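# Seat a staple stick on an open stapler's rail

## Task

Pick up one stick of staples from the tray and lower it fully onto the open stapler's rail so that it straddles the rail with its legs pointing down. The stapler must end up resting flat on the table itself. Then release the stick and move the grippers away.

## Robot and tools

Robot: two 6-joint Piper arms, left_arm and right_arm, each with a two-finger parallel gripper. Scene frame: origin at table-top height halfway between the nominal bases, +x reaching out over the table, +z up, left_arm on the +y side. Arm names do not match image sides. Calibrated bases in the scene frame: left_arm at (-0.031, +0.289, 0), right_arm at (-0.023, -0.323, 0). Both are yawed about 1 degree and have +z up.

Frames: each arm's hand positions, orientations and targets, and its wrist camera pose, are given in that arm's own base frame. cam_low and the table use the scene frame. A gripper's fingers point along its +z axis and close along its y axis. end_effector_position is the point between the pads, about 5 mm short of the fingertips. Printed poses can be off by a few centimetres, more at long reach.

execute_actions(actions, cameras): actions is a list of actions. Each action is a table of up to 15 rows. Each row is one control step of 1/30 s, and if there are fewer than 15 rows the last one repeats, so an action lasts 0.5 s. Every row is a single list of 14 numbers in [-1, 1] covering both arms: left dx, dy, dz, rx, ry, rz, opening, then the same seven for right. The six pose numbers are an offset, not a pose. They are measured along that arm's base axes from its Hand target as it stood when the action began, and every row counts from that same start, not from the row before. Sending the same offset in a later action moves the arm again. Scale: 1.0 equals 0.6 m, or 180 degrees for rx, ry, rz, which together form one rotation vector about the Hand target position. Six zeros mean hold the current Hand target. Opening is absolute: +1 is fully open (0.070 m) and -1 is closed. A full close takes about 1 s or more. A 0 there is a real command, so resend the present opening to leave a gripper unchanged. An empty actions list only returns state and images. cameras lists camera names; leaving it out, null or ["all"] gives all, [] gives none, and an unknown name invalidates the call.

move(target, speed, blend, opening_speed, blocking, cameras): target is one 14-number row, laid out as above, or a list of up to 15 such rows. Every row is an offset from the Hand targets at the start of the move, not from the previous row. Paths are straight, end together and are cut off at 10 s. speed is the path top speed in m/s, 0.002 to 0.5, default 0.25. Rotation is capped at twice that value in rad/s. Give one number, or one per target. blend, in metres, rounds corners at intermediate targets; 0 stops at each one. opening_speed is the rate at which commanded openings change, per second on the -1 to +1 scale, at least 0.2. Openings in the first row are sent at the start. Openings in later rows are applied only after everything comes to rest at that row. With blocking=false the call returns after about 0.5 s while the move continues. The result adds a move: line, ending with done, off_target, moving, held or fault. limits=paced means a commanded pose was clipped, and limits=held means steps were withheld. done means the arm is within 3 mm and 2 degrees; it says nothing about contact. Moves do not avoid obstacles or the other arm. Faster moves lag more and hit harder, and aiming farther past a contact presses harder.

wait(seconds): 0 to 10 s; the arms keep their last command. stop: brakes a running move. zoom_image(camera, region): camera is cam_low, cam_left_wrist or cam_right_wrist, each 896x504. region is [x0, y0, x1, y1] in pixels, at most 504x504. read_manual(section="licences") returns licence text only. finished_scene(scene): ends the scene for good; pass its number, 1 or 2.

Control: each step the commanded pose is clipped to within 70 mm and 16 degrees of the measured gripper pose. Hand target in a result is the last commanded pose after clipping, and the next offsets count from it. A gripper often stops short of it. A new command, even all zeros, asks for it again; if the gripper is still short, send the remaining distance as an offset. To stop pushing against something, command the target back past the gripper. Tool commands shows the current opening commands.

Gripping: grip_measured uses the opening scale. To grip firmly, command about 0.05 below the reading taken at first contact. Parts under about 2 mm wide are held more weakly. Each pad gives up to about 20 N.

Safety: a clearance check holds back commands that would bring the arms too close, but fingers are exempt and contact can still occur. Any hard contact between the arms can fail the scene. Contact torque at a joint's limit (21.8 N m for waist, shoulder and elbow; 7.6 N m for the three wrist joints, whose motors give only about 4 N m) stops that arm for 10 s. Holding loads or straining heats motors. At 65 °C a MOTOR HOT line appears, and at 80 °C the arm goes limp for 30 to 60 s (OVER-TEMPERATURE FAULT). Joint torque readings include gravity, offsets and noise; positive means toward larger joint angles. Keep paths away from an arm's own base, and avoid putting the wrist near the waist axis, since both can flip the shoulder posture. Do not drop parts, release them while moving, slam or push hard, or let anything leave the table. Short external tugs or pushes may occur. Smooth, low-effort, quick motion is preferred.

Each tool is called as a command line: name --argument value for each argument, lists and objects as JSON in quotes; but a table of rows of numbers goes row by row, as --pt "numbers of a row", without its own name.

## Session

execute_actions --actions '[]'

Scene clock: 0.00 s.
left_arm: end_effector_position=(+0.5946, -0.0171, +0.2590) grip_measured=+1.00 end_effector_quat_wxyz=(+0.443, +0.037, +0.863, -0.240) | right_arm: end_effector_position=(+0.2315, +0.0766, +0.1053) grip_measured=+1.00 end_effector_quat_wxyz=(-0.015, -0.195, +0.981, +0.012)
Joint positions: left_arm=[0.189 2.15 -2.095 -0.844 0.885 0.579 0.07] | right_arm=[0.295 1.475 -0.974 0.03 1.184 -0.109 0.07]
Joint torques (N m): no reading
Hand target: left_arm +0.5946, -0.0171, +0.2590; +0.443, +0.037, +0.863, -0.240 | right_arm +0.2315, +0.0766, +0.1053; -0.015, -0.195, +0.981, +0.012
Tool commands: left_gripper/opening=+1.0 right_gripper/opening=+1.0

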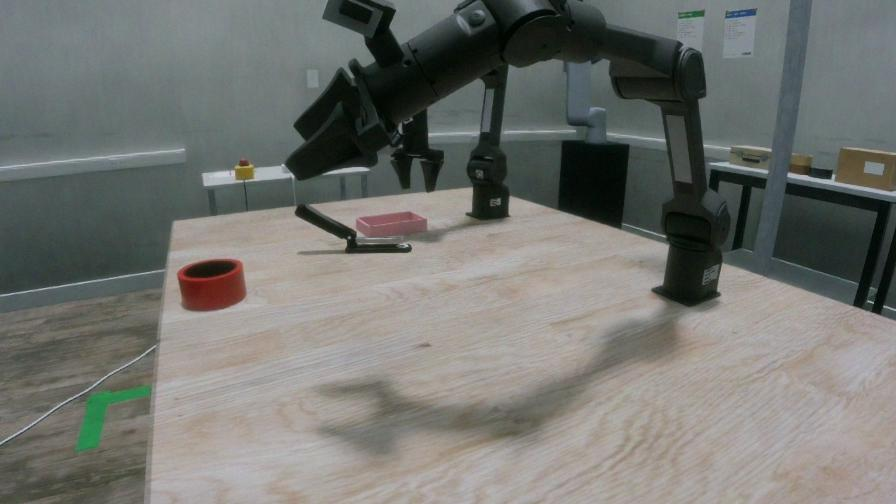

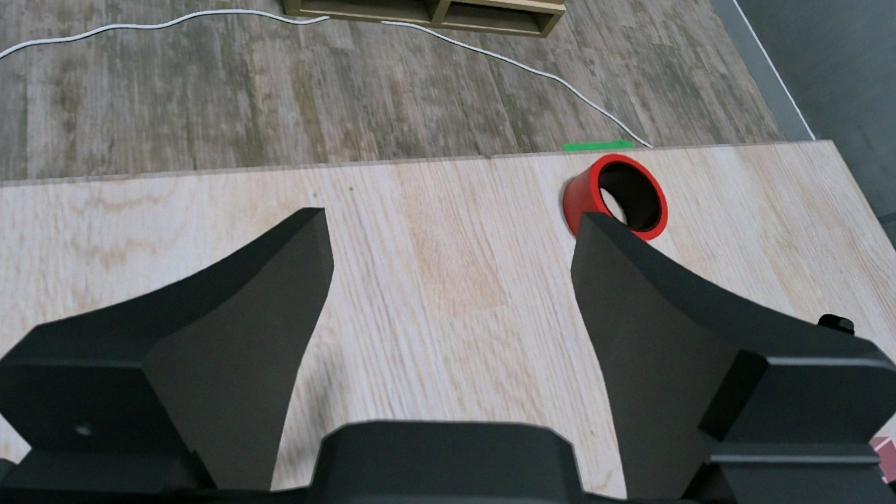

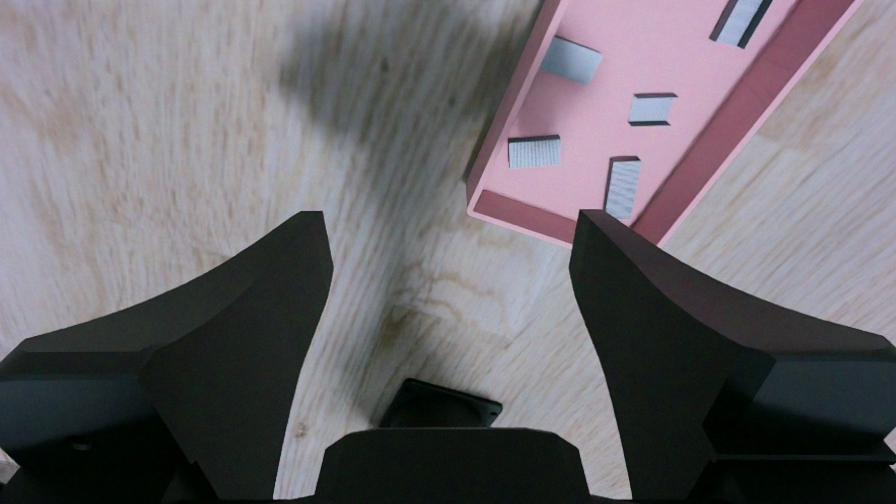

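zoom_image --camera "cam_low" --region '[270, 180, 450, 280]'

zoom_image --camera "cam_right_wrist" --region '[450, 0, 850, 260]'

zoom_image --camera "cam_right_wrist" --region '[340, 340, 580, 460]'

Scaled by 2.800.

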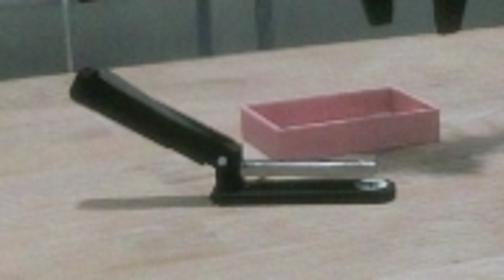

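Scaled by 1.260.

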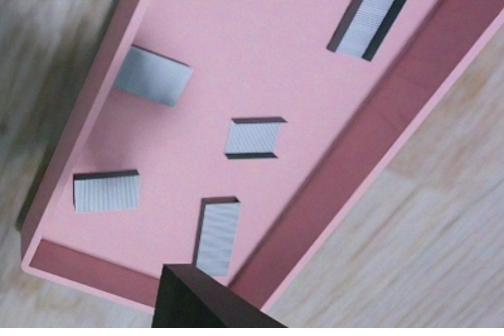

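Scaled by 2.100.

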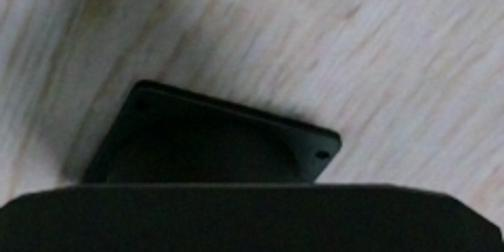

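move --target '[0,0,0,0,0,0,1, 0.32,0.0,0.2,0,0,-0.125,1]'

Scene clock: 72.63 s.
left_arm: end_effector_position=(+0.5946, -0.0171, +0.2590) grip_measured=+1.00 end_effector_quat_wxyz=(+0.443, +0.037, +0.863, -0.240) | right_arm: end_effector_position=(+0.4237, +0.0766, +0.2251) grip_measured=+1.00 end_effector_quat_wxyz=(+0.197, +0.004, +0.979, +0.050)
Joint positions: left_arm=[0.189 2.15 -2.095 -0.844 0.885 0.579 0.07] | right_arm=[0.162 1.769 -1.739 0.036 1.219 0.164 0.07]
Joint torques (N m): left_arm=[0.48 -8.01 -6.46 -0.64 -0.45 0.33] | right_arm=[-0.15 -6.1 -3.08 0.1 -0.34 -0.03]
Hand target: left_arm +0.5946, -0.0171, +0.2590; +0.443, +0.037, +0.863, -0.240 | right_arm +0.4235, +0.0766, +0.2253; +0.061, +0.002, +0.998, +0.027
Off the commanded pose: left_arm 0.000 m, 0 deg | right_arm 0.000 m, 25 deg; orientation clipped.
joint sent to its limit (right arm) — joint 5 (wrist pitch), upper limit. The joint targets are off in orientation, not in position.
move: off_target (right_arm); limits=paced

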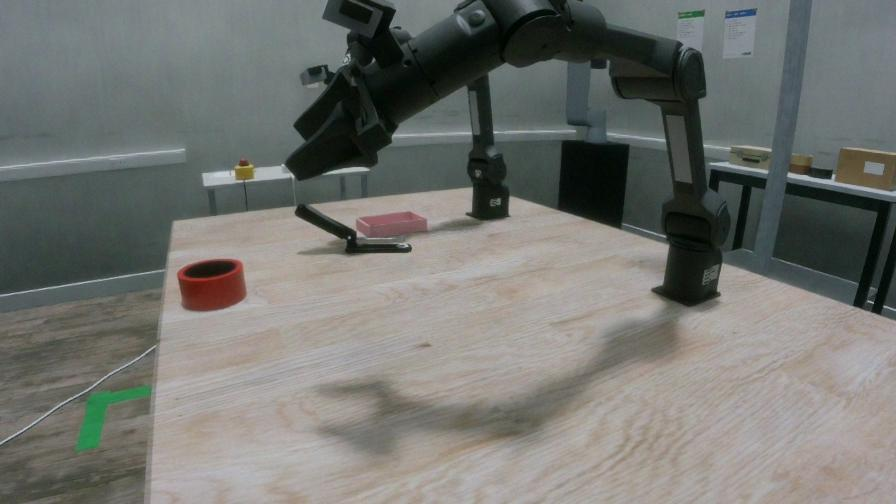

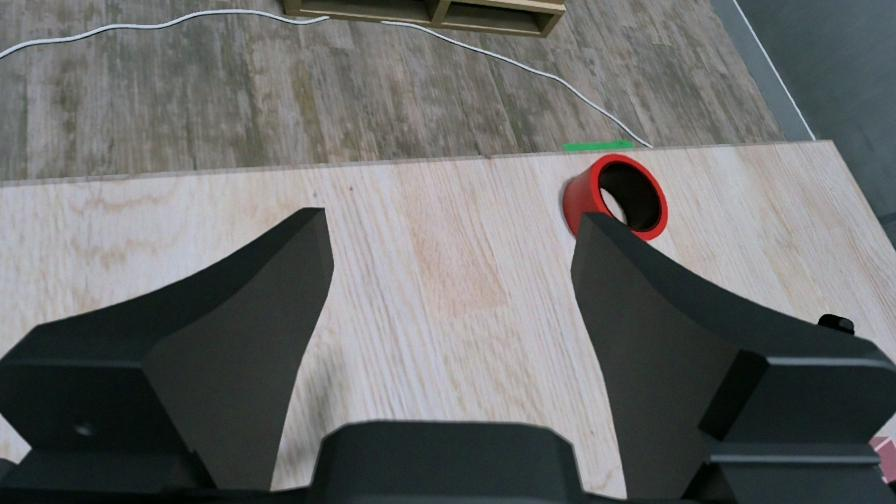

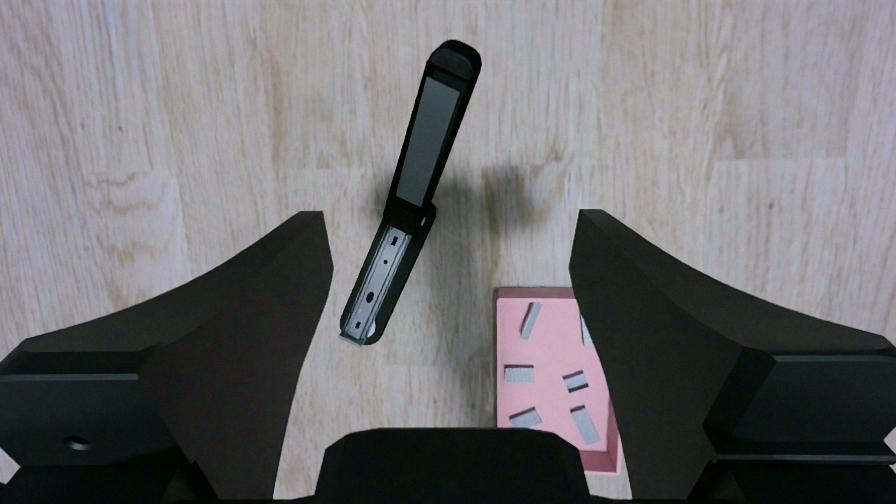

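zoom_image --camera "cam_right_wrist" --region '[310, 180, 470, 370]'

zoom_image --camera "cam_right_wrist" --region '[480, 280, 640, 480]'

Scaled by 2.653.

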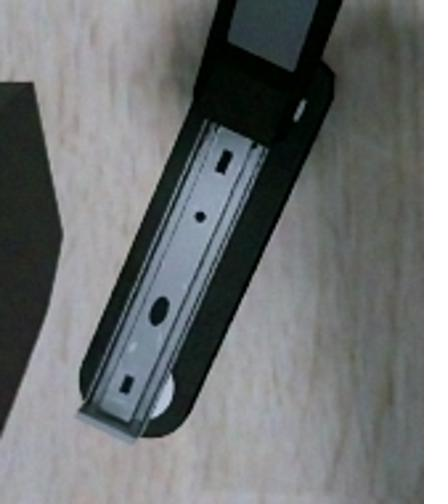

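Scaled by 2.520.

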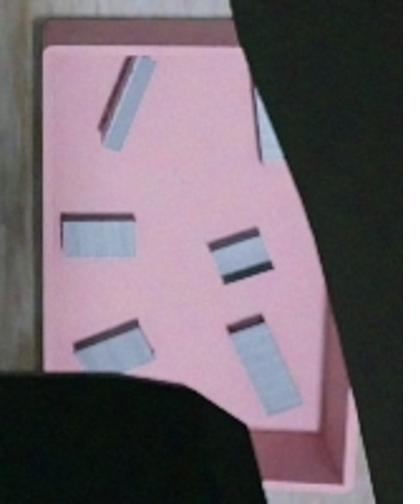

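move --target '[0,0,0,0,0,0,1, -0.19,-0.128,-0.109,0,0,0,1]' --cameras '["cam_right_wrist"]'

zoom_image --camera "cam_right_wrist" --region '[270, 0, 650, 240]'

Scene clock: 113.17 s.
left_arm: end_effector_position=(+0.5946, -0.0171, +0.2590) grip_measured=+1.00 end_effector_quat_wxyz=(+0.443, +0.037, +0.863, -0.240) | right_arm: end_effector_position=(+0.3089, -0.0004, +0.1591) grip_measured=+1.00 end_effector_quat_wxyz=(+0.076, +0.003, +0.997, +0.027)
Joint positions: left_arm=[0.189 2.15 -2.095 -0.844 0.885 0.579 0.07] | right_arm=[-0.044 1.525 -1.235 0.064 1.219 -0.057 0.07]
Joint torques (N m): left_arm=[0.12 -7.92 -6.46 -0.63 -0.41 0.31] | right_arm=[1.43 -3.83 -4.28 -0.08 0.21 0.03]
Hand target: left_arm +0.5946, -0.0171, +0.2590; +0.443, +0.037, +0.863, -0.240 | right_arm +0.3095, -0.0002, +0.1599; +0.061, +0.002, +0.998, +0.027
Off the commanded pose: left_arm 0.000 m, 0 deg | right_arm 0.001 m, 2 deg.
joint read past its limit (right arm) — joint 5 (wrist pitch), upper limit.
joint sent to its limit (right arm) — joint 5 (wrist pitch), upper limit. The joint targets still meet the commanded pose.
move: done
Images, in order (width x height): cam_right_wrist 896x504.

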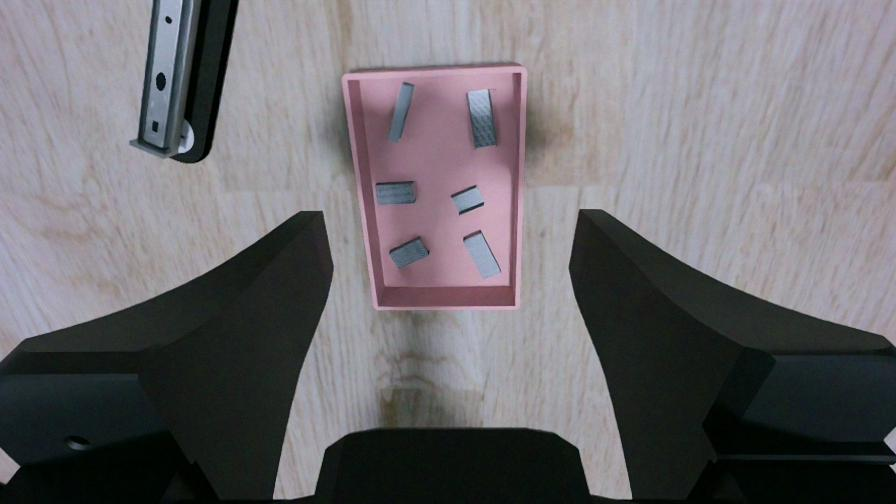

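Scaled by 1.326.

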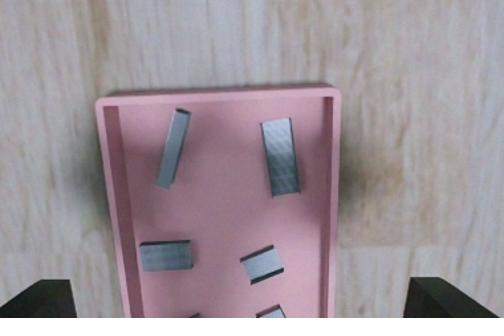

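zoom_image --camera "cam_right_wrist" --region '[360, 70, 530, 170]'

zoom_image --camera "cam_right_wrist" --region '[360, 165, 530, 290]'

zoom_image --camera "cam_right_wrist" --region '[110, 0, 250, 180]'

Scaled by 2.965.

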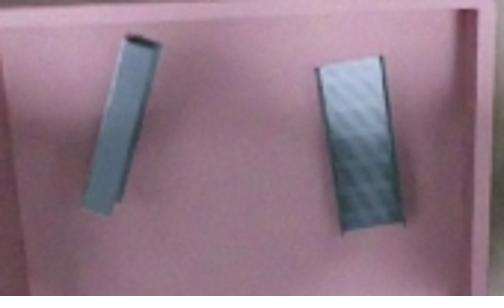

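Scaled by 2.965.

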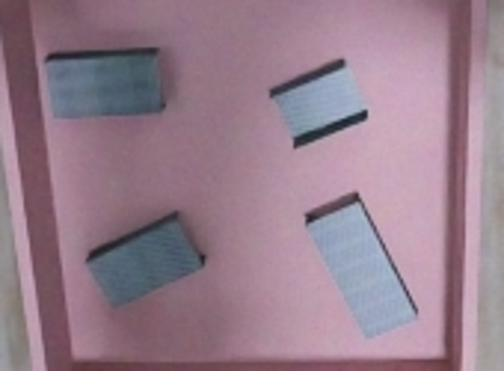

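Scaled by 2.800.

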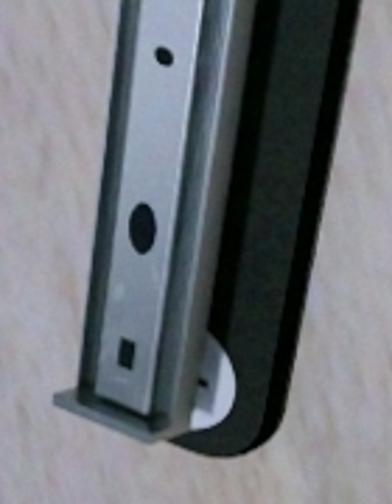

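move --target '[0,0,0,0,0,0,1, 0.0592,0.2503,-0.0998,-0.0097,0.0416,-0.1179,1]' --cameras '["cam_right_wrist","cam_low"]'

zoom_image --camera "cam_right_wrist" --region '[340, 60, 560, 280]'

Scene clock: 256.70 s.
left_arm: end_effector_position=(+0.5946, -0.0171, +0.2590) grip_measured=+1.00 end_effector_quat_wxyz=(+0.443, +0.037, +0.863, -0.240) | right_arm: end_effector_position=(+0.3449, +0.1504, +0.0993) grip_measured=+1.00 end_effector_quat_wxyz=(+0.013, +0.185, +0.983, +0.009)
Joint positions: left_arm=[0.189 2.15 -2.095 -0.844 0.885 0.579 0.07] | right_arm=[0.411 1.888 -1.479 0 1.219 0.784 0.07]
Joint torques (N m): left_arm=[0.04 -7.78 -5.94 -0.59 -0.44 0.33] | right_arm=[-0.31 -6.6 -3.54 -0.04 0.03 -0.05]
Hand target: left_arm +0.5946, -0.0171, +0.2590; +0.443, +0.037, +0.863, -0.240 | right_arm +0.3450, +0.1500, +0.1001; +0.000, +0.186, +0.983, +0.000
Off the commanded pose: left_arm 0.000 m, 0 deg | right_arm 0.001 m, 2 deg.
joint sent to its limit (right arm) — joint 5 (wrist pitch), upper limit. The joint targets still meet the commanded pose.
move: done
Images, in order (width x height): cam_low 896x504, cam_right_wrist 896x504.

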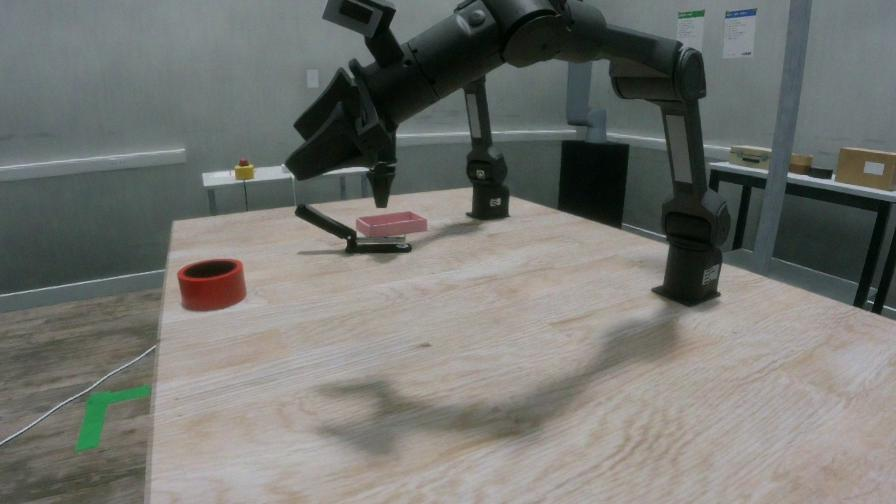

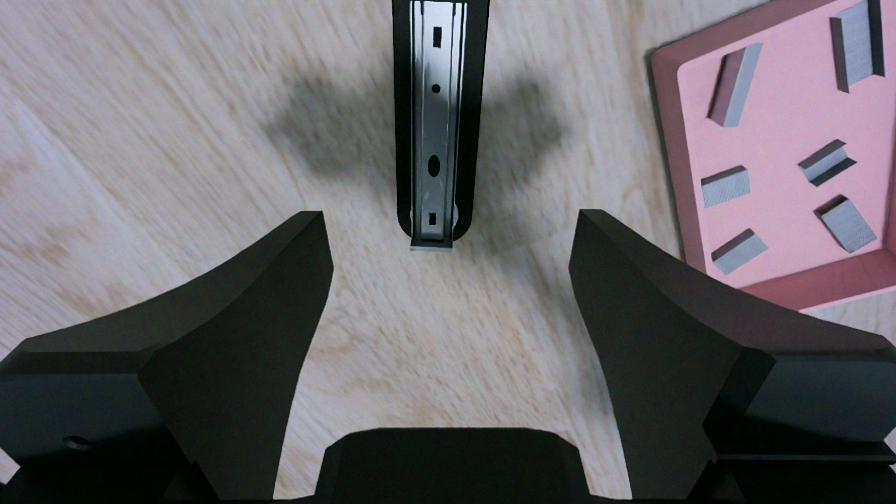

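Scaled by 2.291.

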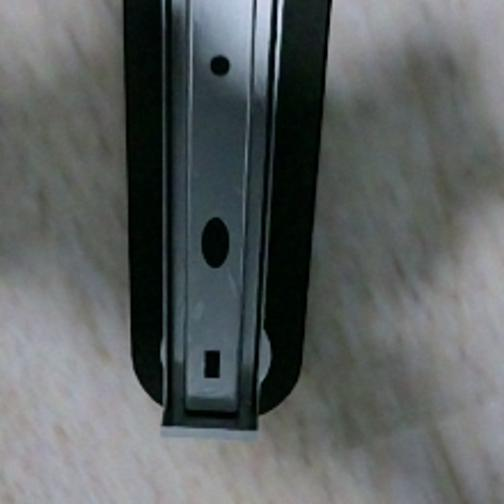

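zoom_image --camera "cam_low" --region '[340, 200, 430, 260]'

zoom_image --camera "cam_right_wrist" --region '[390, 180, 480, 270]'

zoom_image --camera "cam_right_wrist" --region '[640, 0, 896, 300]'

Scaled by 5.600.

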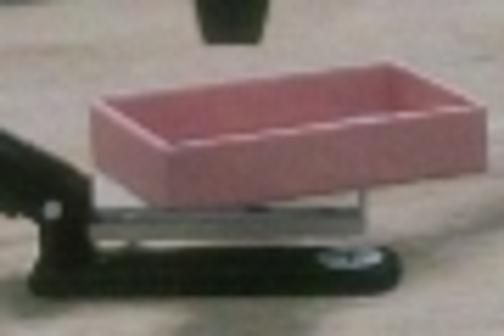

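Scaled by 5.600.

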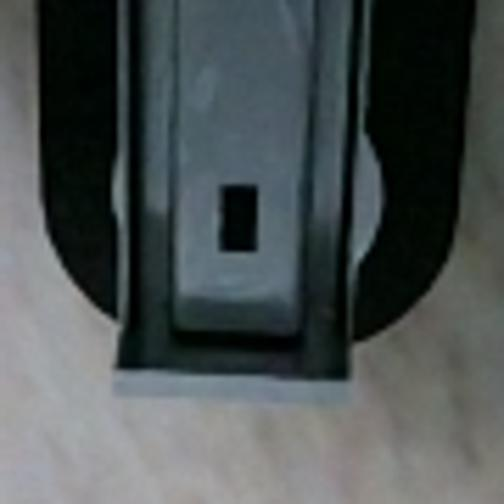

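Scaled by 1.680.

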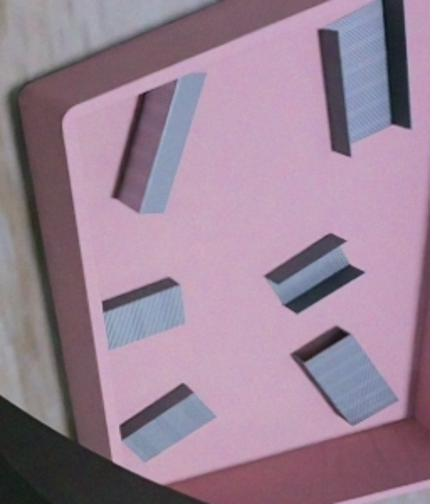

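move --target '[0,0,0,0,0,0,1, -0.1167,-0.1867,-0.0502,0,0,-0.3472,-0.2]' --cameras '["cam_right_wrist"]'

zoom_image --camera "cam_right_wrist" --region '[300, 120, 600, 300]'

Scene clock: 339.37 s.
left_arm: end_effector_position=(+0.5946, -0.0171, +0.2590) grip_measured=+1.00 end_effector_quat_wxyz=(+0.443, +0.037, +0.863, -0.240) | right_arm: end_effector_position=(+0.2746, +0.0376, +0.0698) grip_measured=-0.20 end_effector_quat_wxyz=(+0.000, +0.669, +0.743, +0.000)
Joint positions: left_arm=[0.189 2.15 -2.095 -0.844 0.885 0.579 0.07] | right_arm=[0.137 1.618 -0.983 0 1.024 1.603 0.028]
Joint torques (N m): left_arm=[0.23 -8.15 -6.27 -0.62 -0.41 0.34] | right_arm=[1.03 -4.41 -3.13 0.01 -0.05 -0.05]
Hand target: left_arm +0.5946, -0.0171, +0.2590; +0.443, +0.037, +0.863, -0.240 | right_arm +0.2750, +0.0380, +0.0699; +0.000, +0.669, +0.743, +0.000
Off the commanded pose: left_arm 0.000 m, 0 deg | right_arm 0.001 m, 0 deg.
move: done
Images, in order (width x height): cam_right_wrist 896x504.

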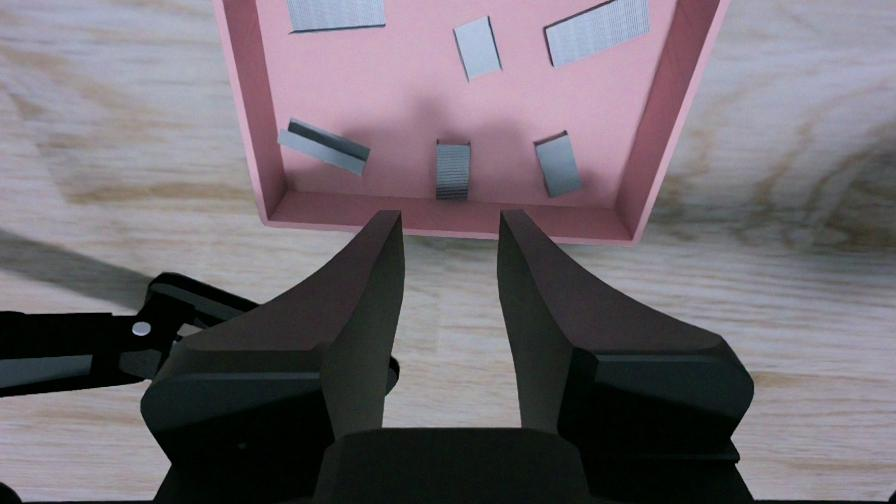

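Scaled by 1.680.

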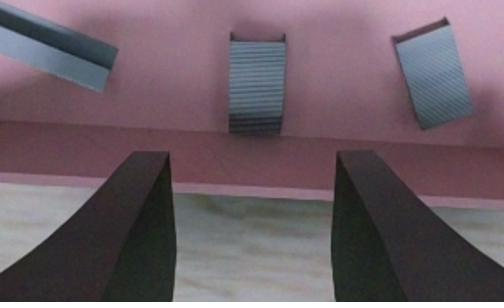

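move --target '[0,0,0,0,0,0,1, -0.005,0.0025,-0.0935,0,0,0,-0.2]' --cameras '["cam_right_wrist"]' --speed 0.08

zoom_image --camera "cam_right_wrist" --region '[350, 160, 550, 280]'

Scene clock: 374.40 s.
left_arm: end_effector_position=(+0.5946, -0.0171, +0.2590) grip_measured=+1.00 end_effector_quat_wxyz=(+0.443, +0.037, +0.863, -0.240) | right_arm: end_effector_position=(+0.2716, +0.0393, +0.0132) grip_measured=-0.20 end_effector_quat_wxyz=(+0.000, +0.669, +0.743, +0.000)
Joint positions: left_arm=[0.189 2.15 -2.095 -0.844 0.885 0.579 0.07] | right_arm=[0.144 1.724 -0.855 0 0.789 1.609 0.028]
Joint torques (N m): left_arm=[0.12 -7.94 -6.15 -0.55 -0.39 0.28] | right_arm=[1.56 -5.06 -2.64 -0.23 0.13 0.07]
Hand target: left_arm +0.5946, -0.0171, +0.2590; +0.443, +0.037, +0.863, -0.240 | right_arm +0.2720, +0.0395, +0.0138; +0.000, +0.669, +0.743, +0.000
Off the commanded pose: left_arm 0.000 m, 0 deg | right_arm 0.001 m, 0 deg.
move: done
Images, in order (width x height): cam_right_wrist 896x504.

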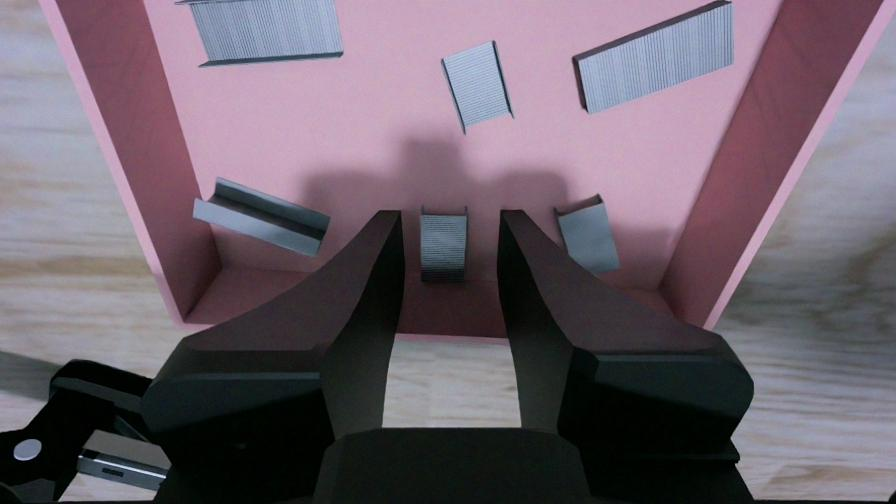

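Scaled by 2.520.

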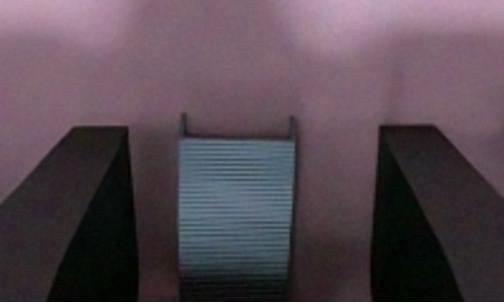

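move --target '[0,0,0,0,0,0,1, 0.0035,0.001,-0.0055,0,0,0,-0.2]' --cameras '["cam_right_wrist"]' --speed 0.02

zoom_image --camera "cam_right_wrist" --region '[350, 160, 550, 280]'

Scene clock: 392.87 s.
left_arm: end_effector_position=(+0.5946, -0.0171, +0.2590) grip_measured=+1.00 end_effector_quat_wxyz=(+0.443, +0.037, +0.863, -0.240) | right_arm: end_effector_position=(+0.2741, +0.0399, +0.0106) grip_measured=-0.20 end_effector_quat_wxyz=(+0.000, +0.669, +0.743, +0.000)
Joint positions: left_arm=[0.189 2.15 -2.095 -0.844 0.885 0.579 0.07] | right_arm=[0.145 1.737 -0.859 0 0.779 1.61 0.028]
Joint torques (N m): left_arm=[0.28 -7.93 -6.17 -0.54 -0.42 0.28] | right_arm=[1.72 -3.98 -3.53 -0.18 0.03 0.07]
Hand target: left_arm +0.5946, -0.0171, +0.2590; +0.443, +0.037, +0.863, -0.240 | right_arm +0.2741, +0.0401, +0.0105; +0.000, +0.669, +0.743, +0.000
Off the commanded pose: left_arm 0.000 m, 0 deg | right_arm 0.000 m, 0 deg.
move: done
Images, in order (width x height): cam_right_wrist 896x504.

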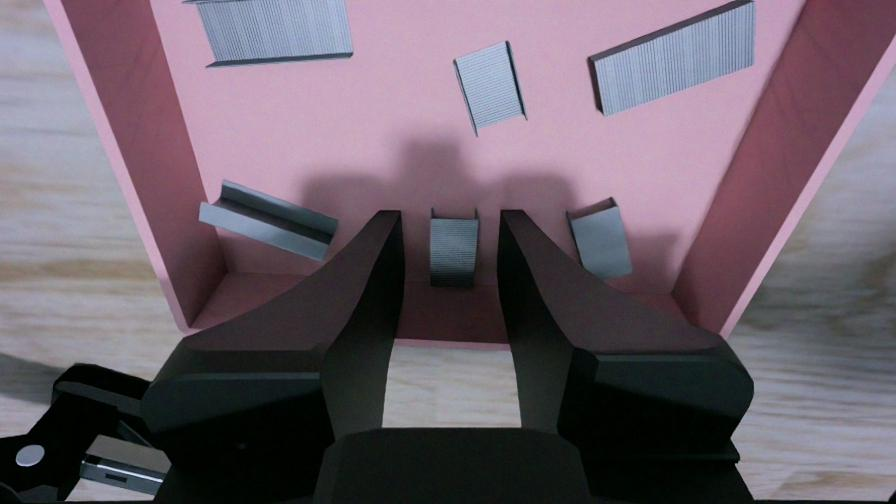

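Scaled by 2.520.

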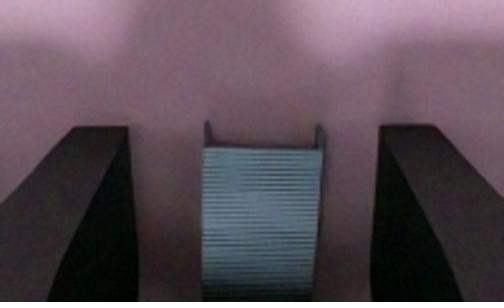

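move --target '[0,0,0,0,0,0,1, -0.0013,0,-0.009,0,0,0,-0.2]' --cameras '[]' --speed 0.015

Scene clock: 409.63 s.
left_arm: end_effector_position=(+0.5946, -0.0171, +0.2590) grip_measured=+1.00 end_effector_quat_wxyz=(+0.443, +0.037, +0.863, -0.240) | right_arm: end_effector_position=(+0.2743, +0.0399, +0.0067) grip_measured=-0.20 end_effector_quat_wxyz=(+0.002, +0.669, +0.743, +0.002)
Joint positions: left_arm=[0.189 2.15 -2.095 -0.844 0.885 0.579 0.07] | right_arm=[0.145 1.745 -0.851 0 0.759 1.611 0.028]
Joint torques (N m): left_arm=[0.19 -7.79 -6.38 -0.56 -0.44 0.31] | right_arm=[1.63 -0.05 -0.28 -0.14 -1.77 0.07]
Hand target: left_arm +0.5946, -0.0171, +0.2590; +0.443, +0.037, +0.863, -0.240 | right_arm +0.2733, +0.0401, +0.0051; +0.000, +0.669, +0.743, +0.000
Off the commanded pose: left_arm 0.000 m, 0 deg | right_arm 0.002 m, 0 deg.
move: done
No camera images: "cameras" was empty.

move --pt "0 0 0 0 0 0 1 0 0 0.0082 0 0 0 -0.2" --pt "0 0 0 0 0 0 1 0 0 0.0082 0 0 0 -0.72" --cameras '["cam_right_wrist"]' --speed 0.02 --opening_speed 0.5

zoom_image --camera "cam_right_wrist" --region '[350, 160, 550, 280]'

Scene clock: 434.87 s.
left_arm: end_effector_position=(+0.5946, -0.0171, +0.2590) grip_measured=+1.00 end_effector_quat_wxyz=(+0.443, +0.037, +0.863, -0.240) | right_arm: end_effector_position=(+0.2729, +0.0400, +0.0098) grip_measured=-0.61 end_effector_quat_wxyz=(+0.000, +0.669, +0.743, +0.000)
Joint positions: left_arm=[0.189 2.15 -2.095 -0.844 0.885 0.579 0.07] | right_arm=[0.146 1.737 -0.855 0 0.777 1.611 0.013]
Joint torques (N m): left_arm=[0.29 -7.94 -6.16 -0.53 -0.45 0.36] | right_arm=[-0.32 -4.88 -3.31 -0.21 -0.11 0.02]
Hand target: left_arm +0.5946, -0.0171, +0.2590; +0.443, +0.037, +0.863, -0.240 | right_arm +0.2733, +0.0401, +0.0101; +0.000, +0.669, +0.743, +0.000
Off the commanded pose: left_arm 0.000 m, 0 deg | right_arm 0.001 m, 0 deg.
move: done
Images, in order (width x height): cam_right_wrist 896x504.

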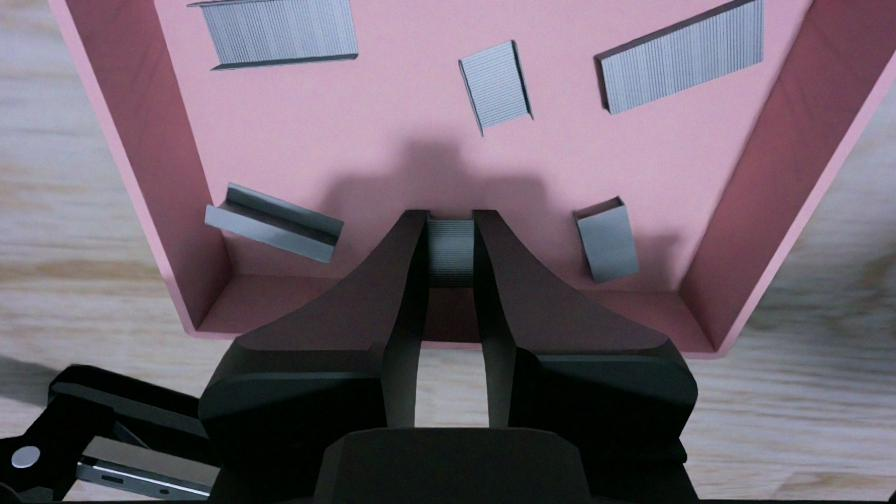

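Scaled by 2.520.

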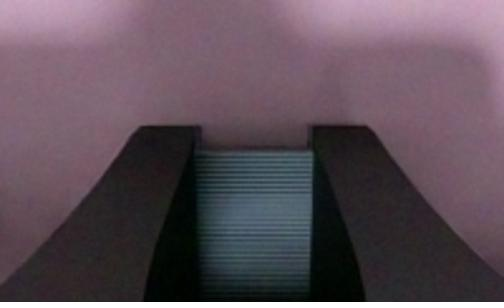

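move --pt "0 0 0 0 0 0 1 0 0 0.12 0 0 0 -0.72" --pt "0 0 0 0 0 0 1 0.1157 0.1982 0.1167 0 0 0.3356 -0.72" --cameras '["cam_right_wrist","cam_low"]' --speed '[0.15,0.25]' --blend '[0.02,0]'

zoom_image --camera "cam_right_wrist" --region '[350, 100, 550, 300]'

zoom_image --camera "cam_low" --region '[340, 180, 430, 260]'

Scene clock: 470.30 s.
left_arm: end_effector_position=(+0.5946, -0.0171, +0.2590) grip_measured=+1.00 end_effector_quat_wxyz=(+0.443, +0.037, +0.863, -0.240) | right_arm: end_effector_position=(+0.3430, +0.1593, +0.0801) grip_measured=-0.61 end_effector_quat_wxyz=(+0.001, +0.204, +0.979, +0.001)
Joint positions: left_arm=[0.189 2.15 -2.095 -0.844 0.885 0.579 0.07] | right_arm=[0.435 1.934 -1.473 0.001 1.194 0.844 0.013]
Joint torques (N m): left_arm=[0.2 -7.78 -6.37 -0.56 -0.44 0.33] | right_arm=[0.55 -6.4 -3.12 -0.01 -0.01 0.06]
Hand target: left_arm +0.5946, -0.0171, +0.2590; +0.443, +0.037, +0.863, -0.240 | right_arm +0.3427, +0.1590, +0.0801; +0.000, +0.204, +0.979, +0.000
Off the commanded pose: left_arm 0.000 m, 0 deg | right_arm 0.000 m, 0 deg.
move: done
Images, in order (width x height): cam_low 896x504, cam_right_wrist 896x504.

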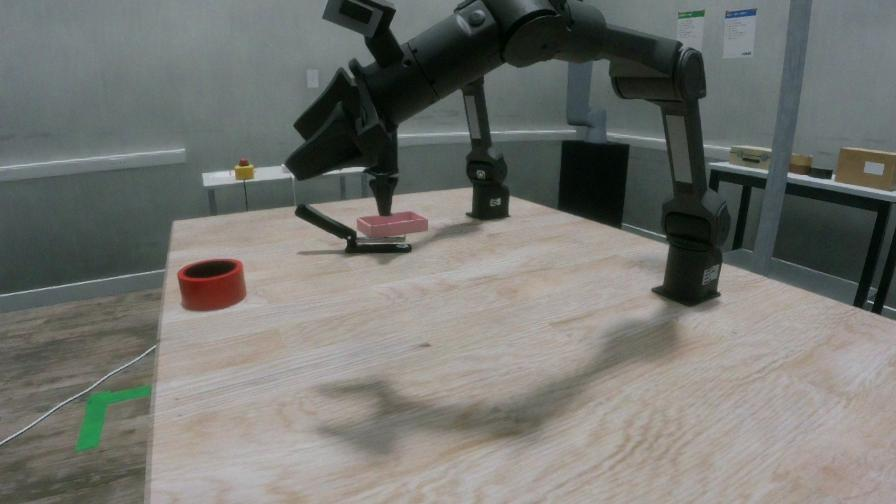

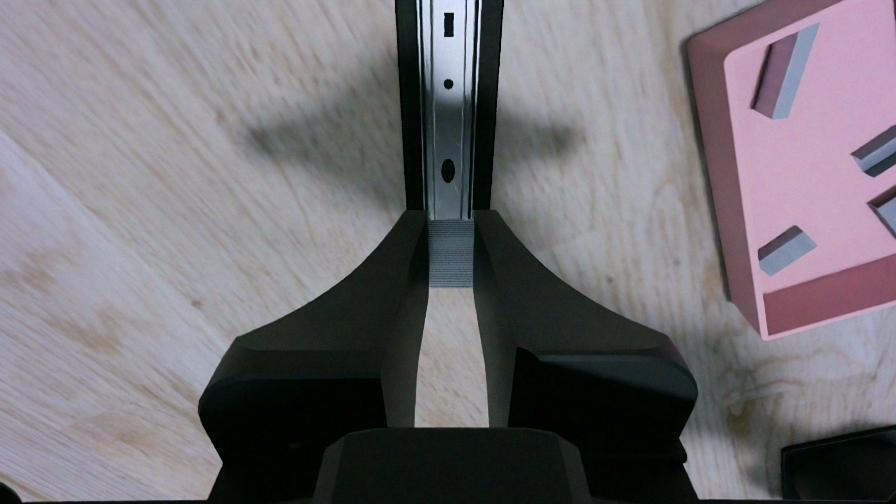

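Scaled by 2.520.

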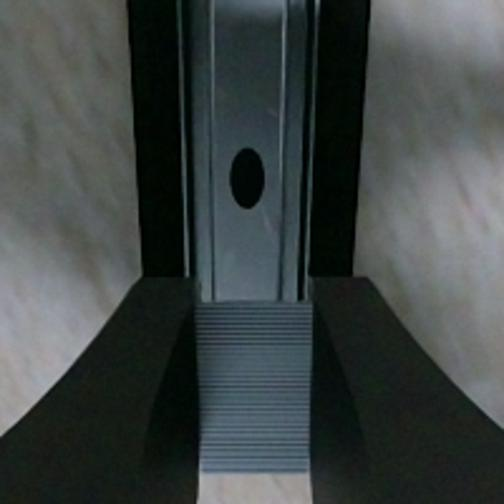

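Scaled by 5.600.

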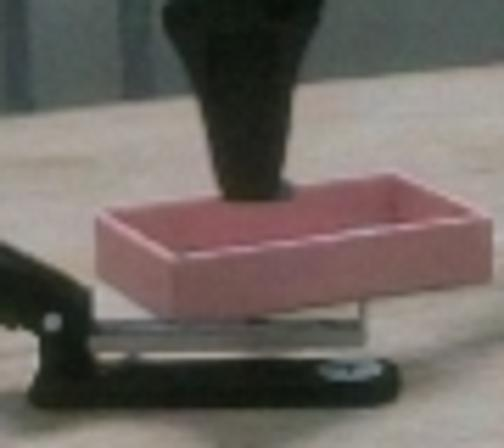

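move --target '[0,0,0,0,0,0,1, 0.0007,0.0014,-0.0718,0,0,0,-0.72]' --cameras '["cam_right_wrist"]' --speed 0.1

zoom_image --camera "cam_right_wrist" --region '[370, 100, 530, 300]'

zoom_image --camera "cam_low" --region '[340, 180, 430, 260]'

Scene clock: 495.50 s.
left_arm: end_effector_position=(+0.5946, -0.0171, +0.2590) grip_measured=+1.00 end_effector_quat_wxyz=(+0.443, +0.037, +0.863, -0.240) | right_arm: end_effector_position=(+0.3428, +0.1592, +0.0361) grip_measured=-0.61 end_effector_quat_wxyz=(-0.001, +0.204, +0.979, +0.000)
Joint positions: left_arm=[0.189 2.15 -2.095 -0.844 0.885 0.579 0.07] | right_arm=[0.435 1.992 -1.378 0.001 1.045 0.846 0.013]
Joint torques (N m): left_arm=[0.28 -8.34 -6.27 -0.53 -0.45 0.33] | right_arm=[1.43 -7 -3.57 -0.2 0.07 0.07]
Hand target: left_arm +0.5946, -0.0171, +0.2590; +0.443, +0.037, +0.863, -0.240 | right_arm +0.3432, +0.1598, +0.0370; +0.000, +0.204, +0.979, +0.000
Off the commanded pose: left_arm 0.000 m, 0 deg | right_arm 0.001 m, 0 deg.
move: done
Images, in order (width x height): cam_right_wrist 896x504.

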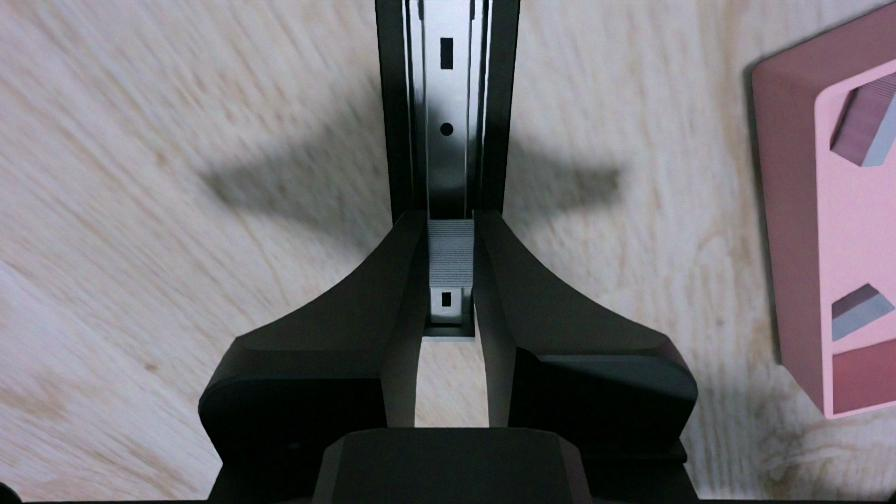

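Scaled by 2.520.

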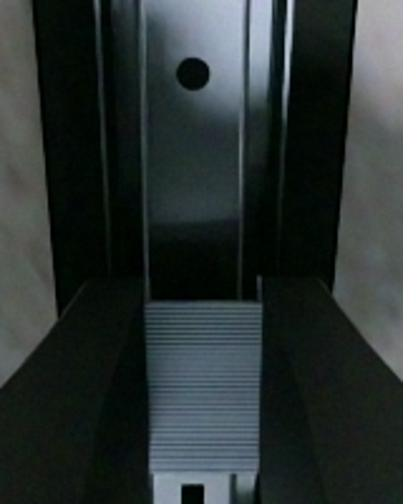

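This scene's latest camera images include none from cam_low. They are from: cam_right_wrist. cam_low's image comes with the result of a call that names it in "cameras".

move --target '[0,0,0,0,0,0,1, 0.0009,0.0017,-0.0075,0,0,0,-0.72]' --cameras '["cam_right_wrist","cam_low"]' --speed 0.03

zoom_image --camera "cam_right_wrist" --region '[370, 100, 530, 300]'

zoom_image --camera "cam_low" --region '[340, 180, 430, 260]'

Scene clock: 522.23 s.
left_arm: end_effector_position=(+0.5946, -0.0171, +0.2590) grip_measured=+1.00 end_effector_quat_wxyz=(+0.443, +0.037, +0.863, -0.240) | right_arm: end_effector_position=(+0.3443, +0.1610, +0.0340) grip_measured=-0.61 end_effector_quat_wxyz=(+0.002, +0.204, +0.979, +0.002)
Joint positions: left_arm=[0.189 2.15 -2.095 -0.844 0.885 0.579 0.07] | right_arm=[0.437 1.997 -1.378 0.001 1.034 0.848 0.013]
Joint torques (N m): left_arm=[0.19 -8.18 -6.1 -0.54 -0.44 0.31] | right_arm=[1.69 -3.14 -1.38 0.07 -0.8 0.03]
Hand target: left_arm +0.5946, -0.0171, +0.2590; +0.443, +0.037, +0.863, -0.240 | right_arm +0.3437, +0.1608, +0.0325; +0.000, +0.204, +0.979, +0.000
Off the commanded pose: left_arm 0.000 m, 0 deg | right_arm 0.002 m, 0 deg.
move: done
Images, in order (width x height): cam_low 896x504, cam_right_wrist 896x504.

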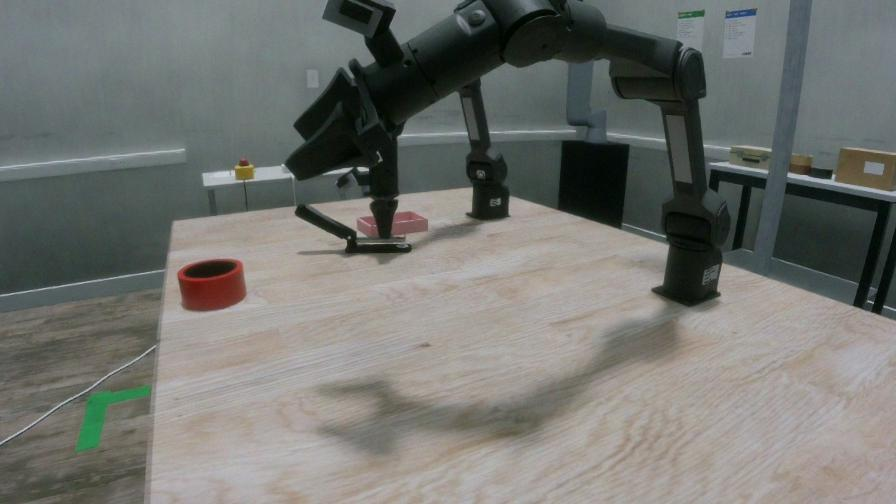

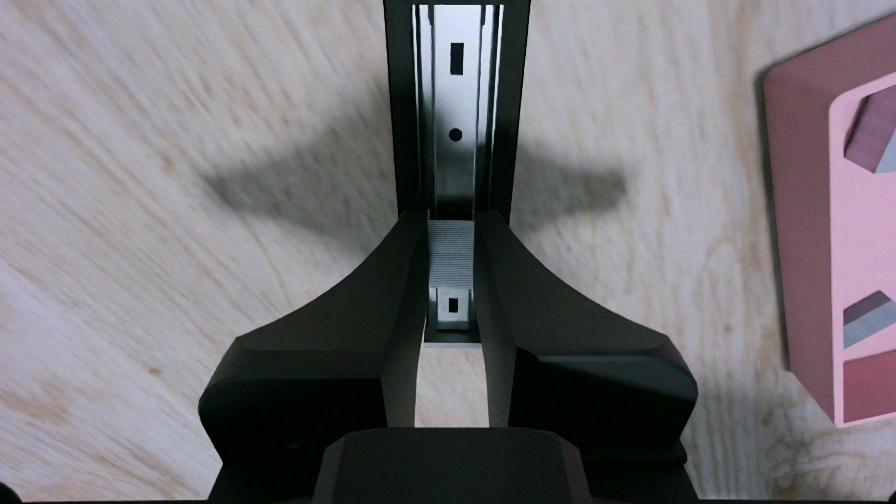

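Scaled by 2.520.

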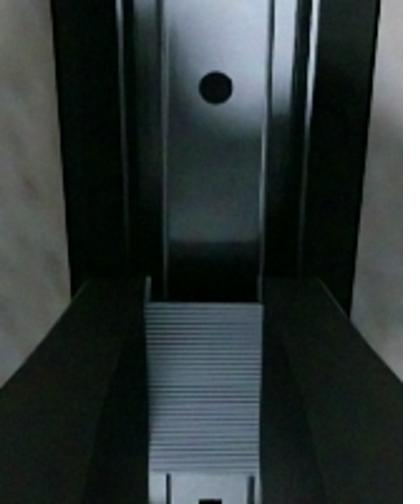

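Scaled by 5.600.

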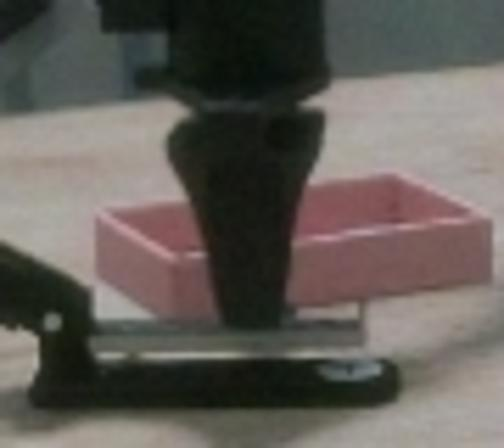

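move --target '[0,0,0,0,0,0,1, -0.0001,-0.0008,0.0065,0,0,0,-0.72]' --cameras '["cam_right_wrist"]' --speed 0.03

zoom_image --camera "cam_right_wrist" --region '[370, 100, 530, 300]'

Scene clock: 541.17 s.
left_arm: end_effector_position=(+0.5946, -0.0171, +0.2590) grip_measured=+1.00 end_effector_quat_wxyz=(+0.443, +0.037, +0.863, -0.240) | right_arm: end_effector_position=(+0.3434, +0.1602, +0.0363) grip_measured=-0.61 end_effector_quat_wxyz=(+0.000, +0.204, +0.979, +0.000)
Joint positions: left_arm=[0.189 2.15 -2.095 -0.844 0.885 0.579 0.07] | right_arm=[0.436 1.993 -1.381 0.001 1.046 0.847 0.014]
Joint torques (N m): left_arm=[0.04 -8.06 -6.34 -0.53 -0.43 0.38] | right_arm=[-0.19 -7.15 -3.93 -0.22 0 -0.05]
Hand target: left_arm +0.5946, -0.0171, +0.2590; +0.443, +0.037, +0.863, -0.240 | right_arm +0.3436, +0.1604, +0.0364; +0.000, +0.204, +0.979, +0.000
Off the commanded pose: left_arm 0.000 m, 0 deg | right_arm 0.000 m, 0 deg.
move: done
Images, in order (width x height): cam_right_wrist 896x504.

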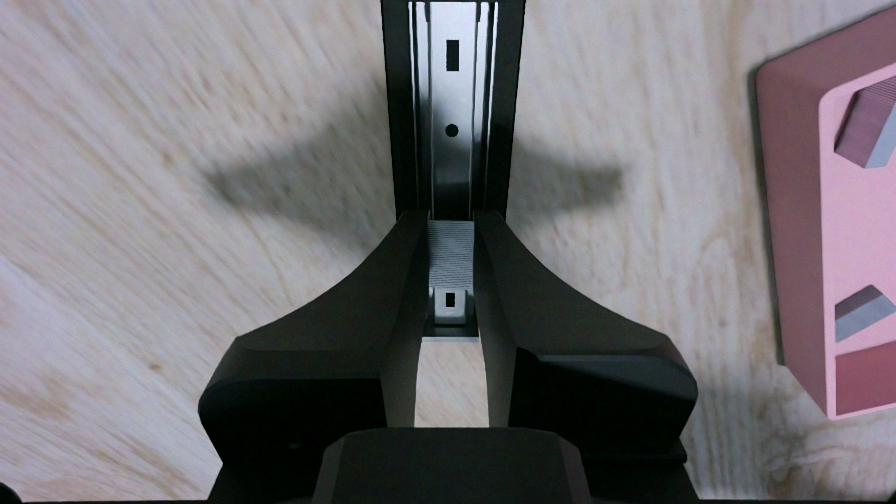

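Scaled by 2.520.

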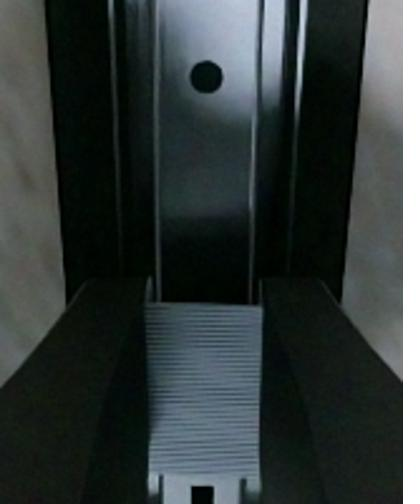

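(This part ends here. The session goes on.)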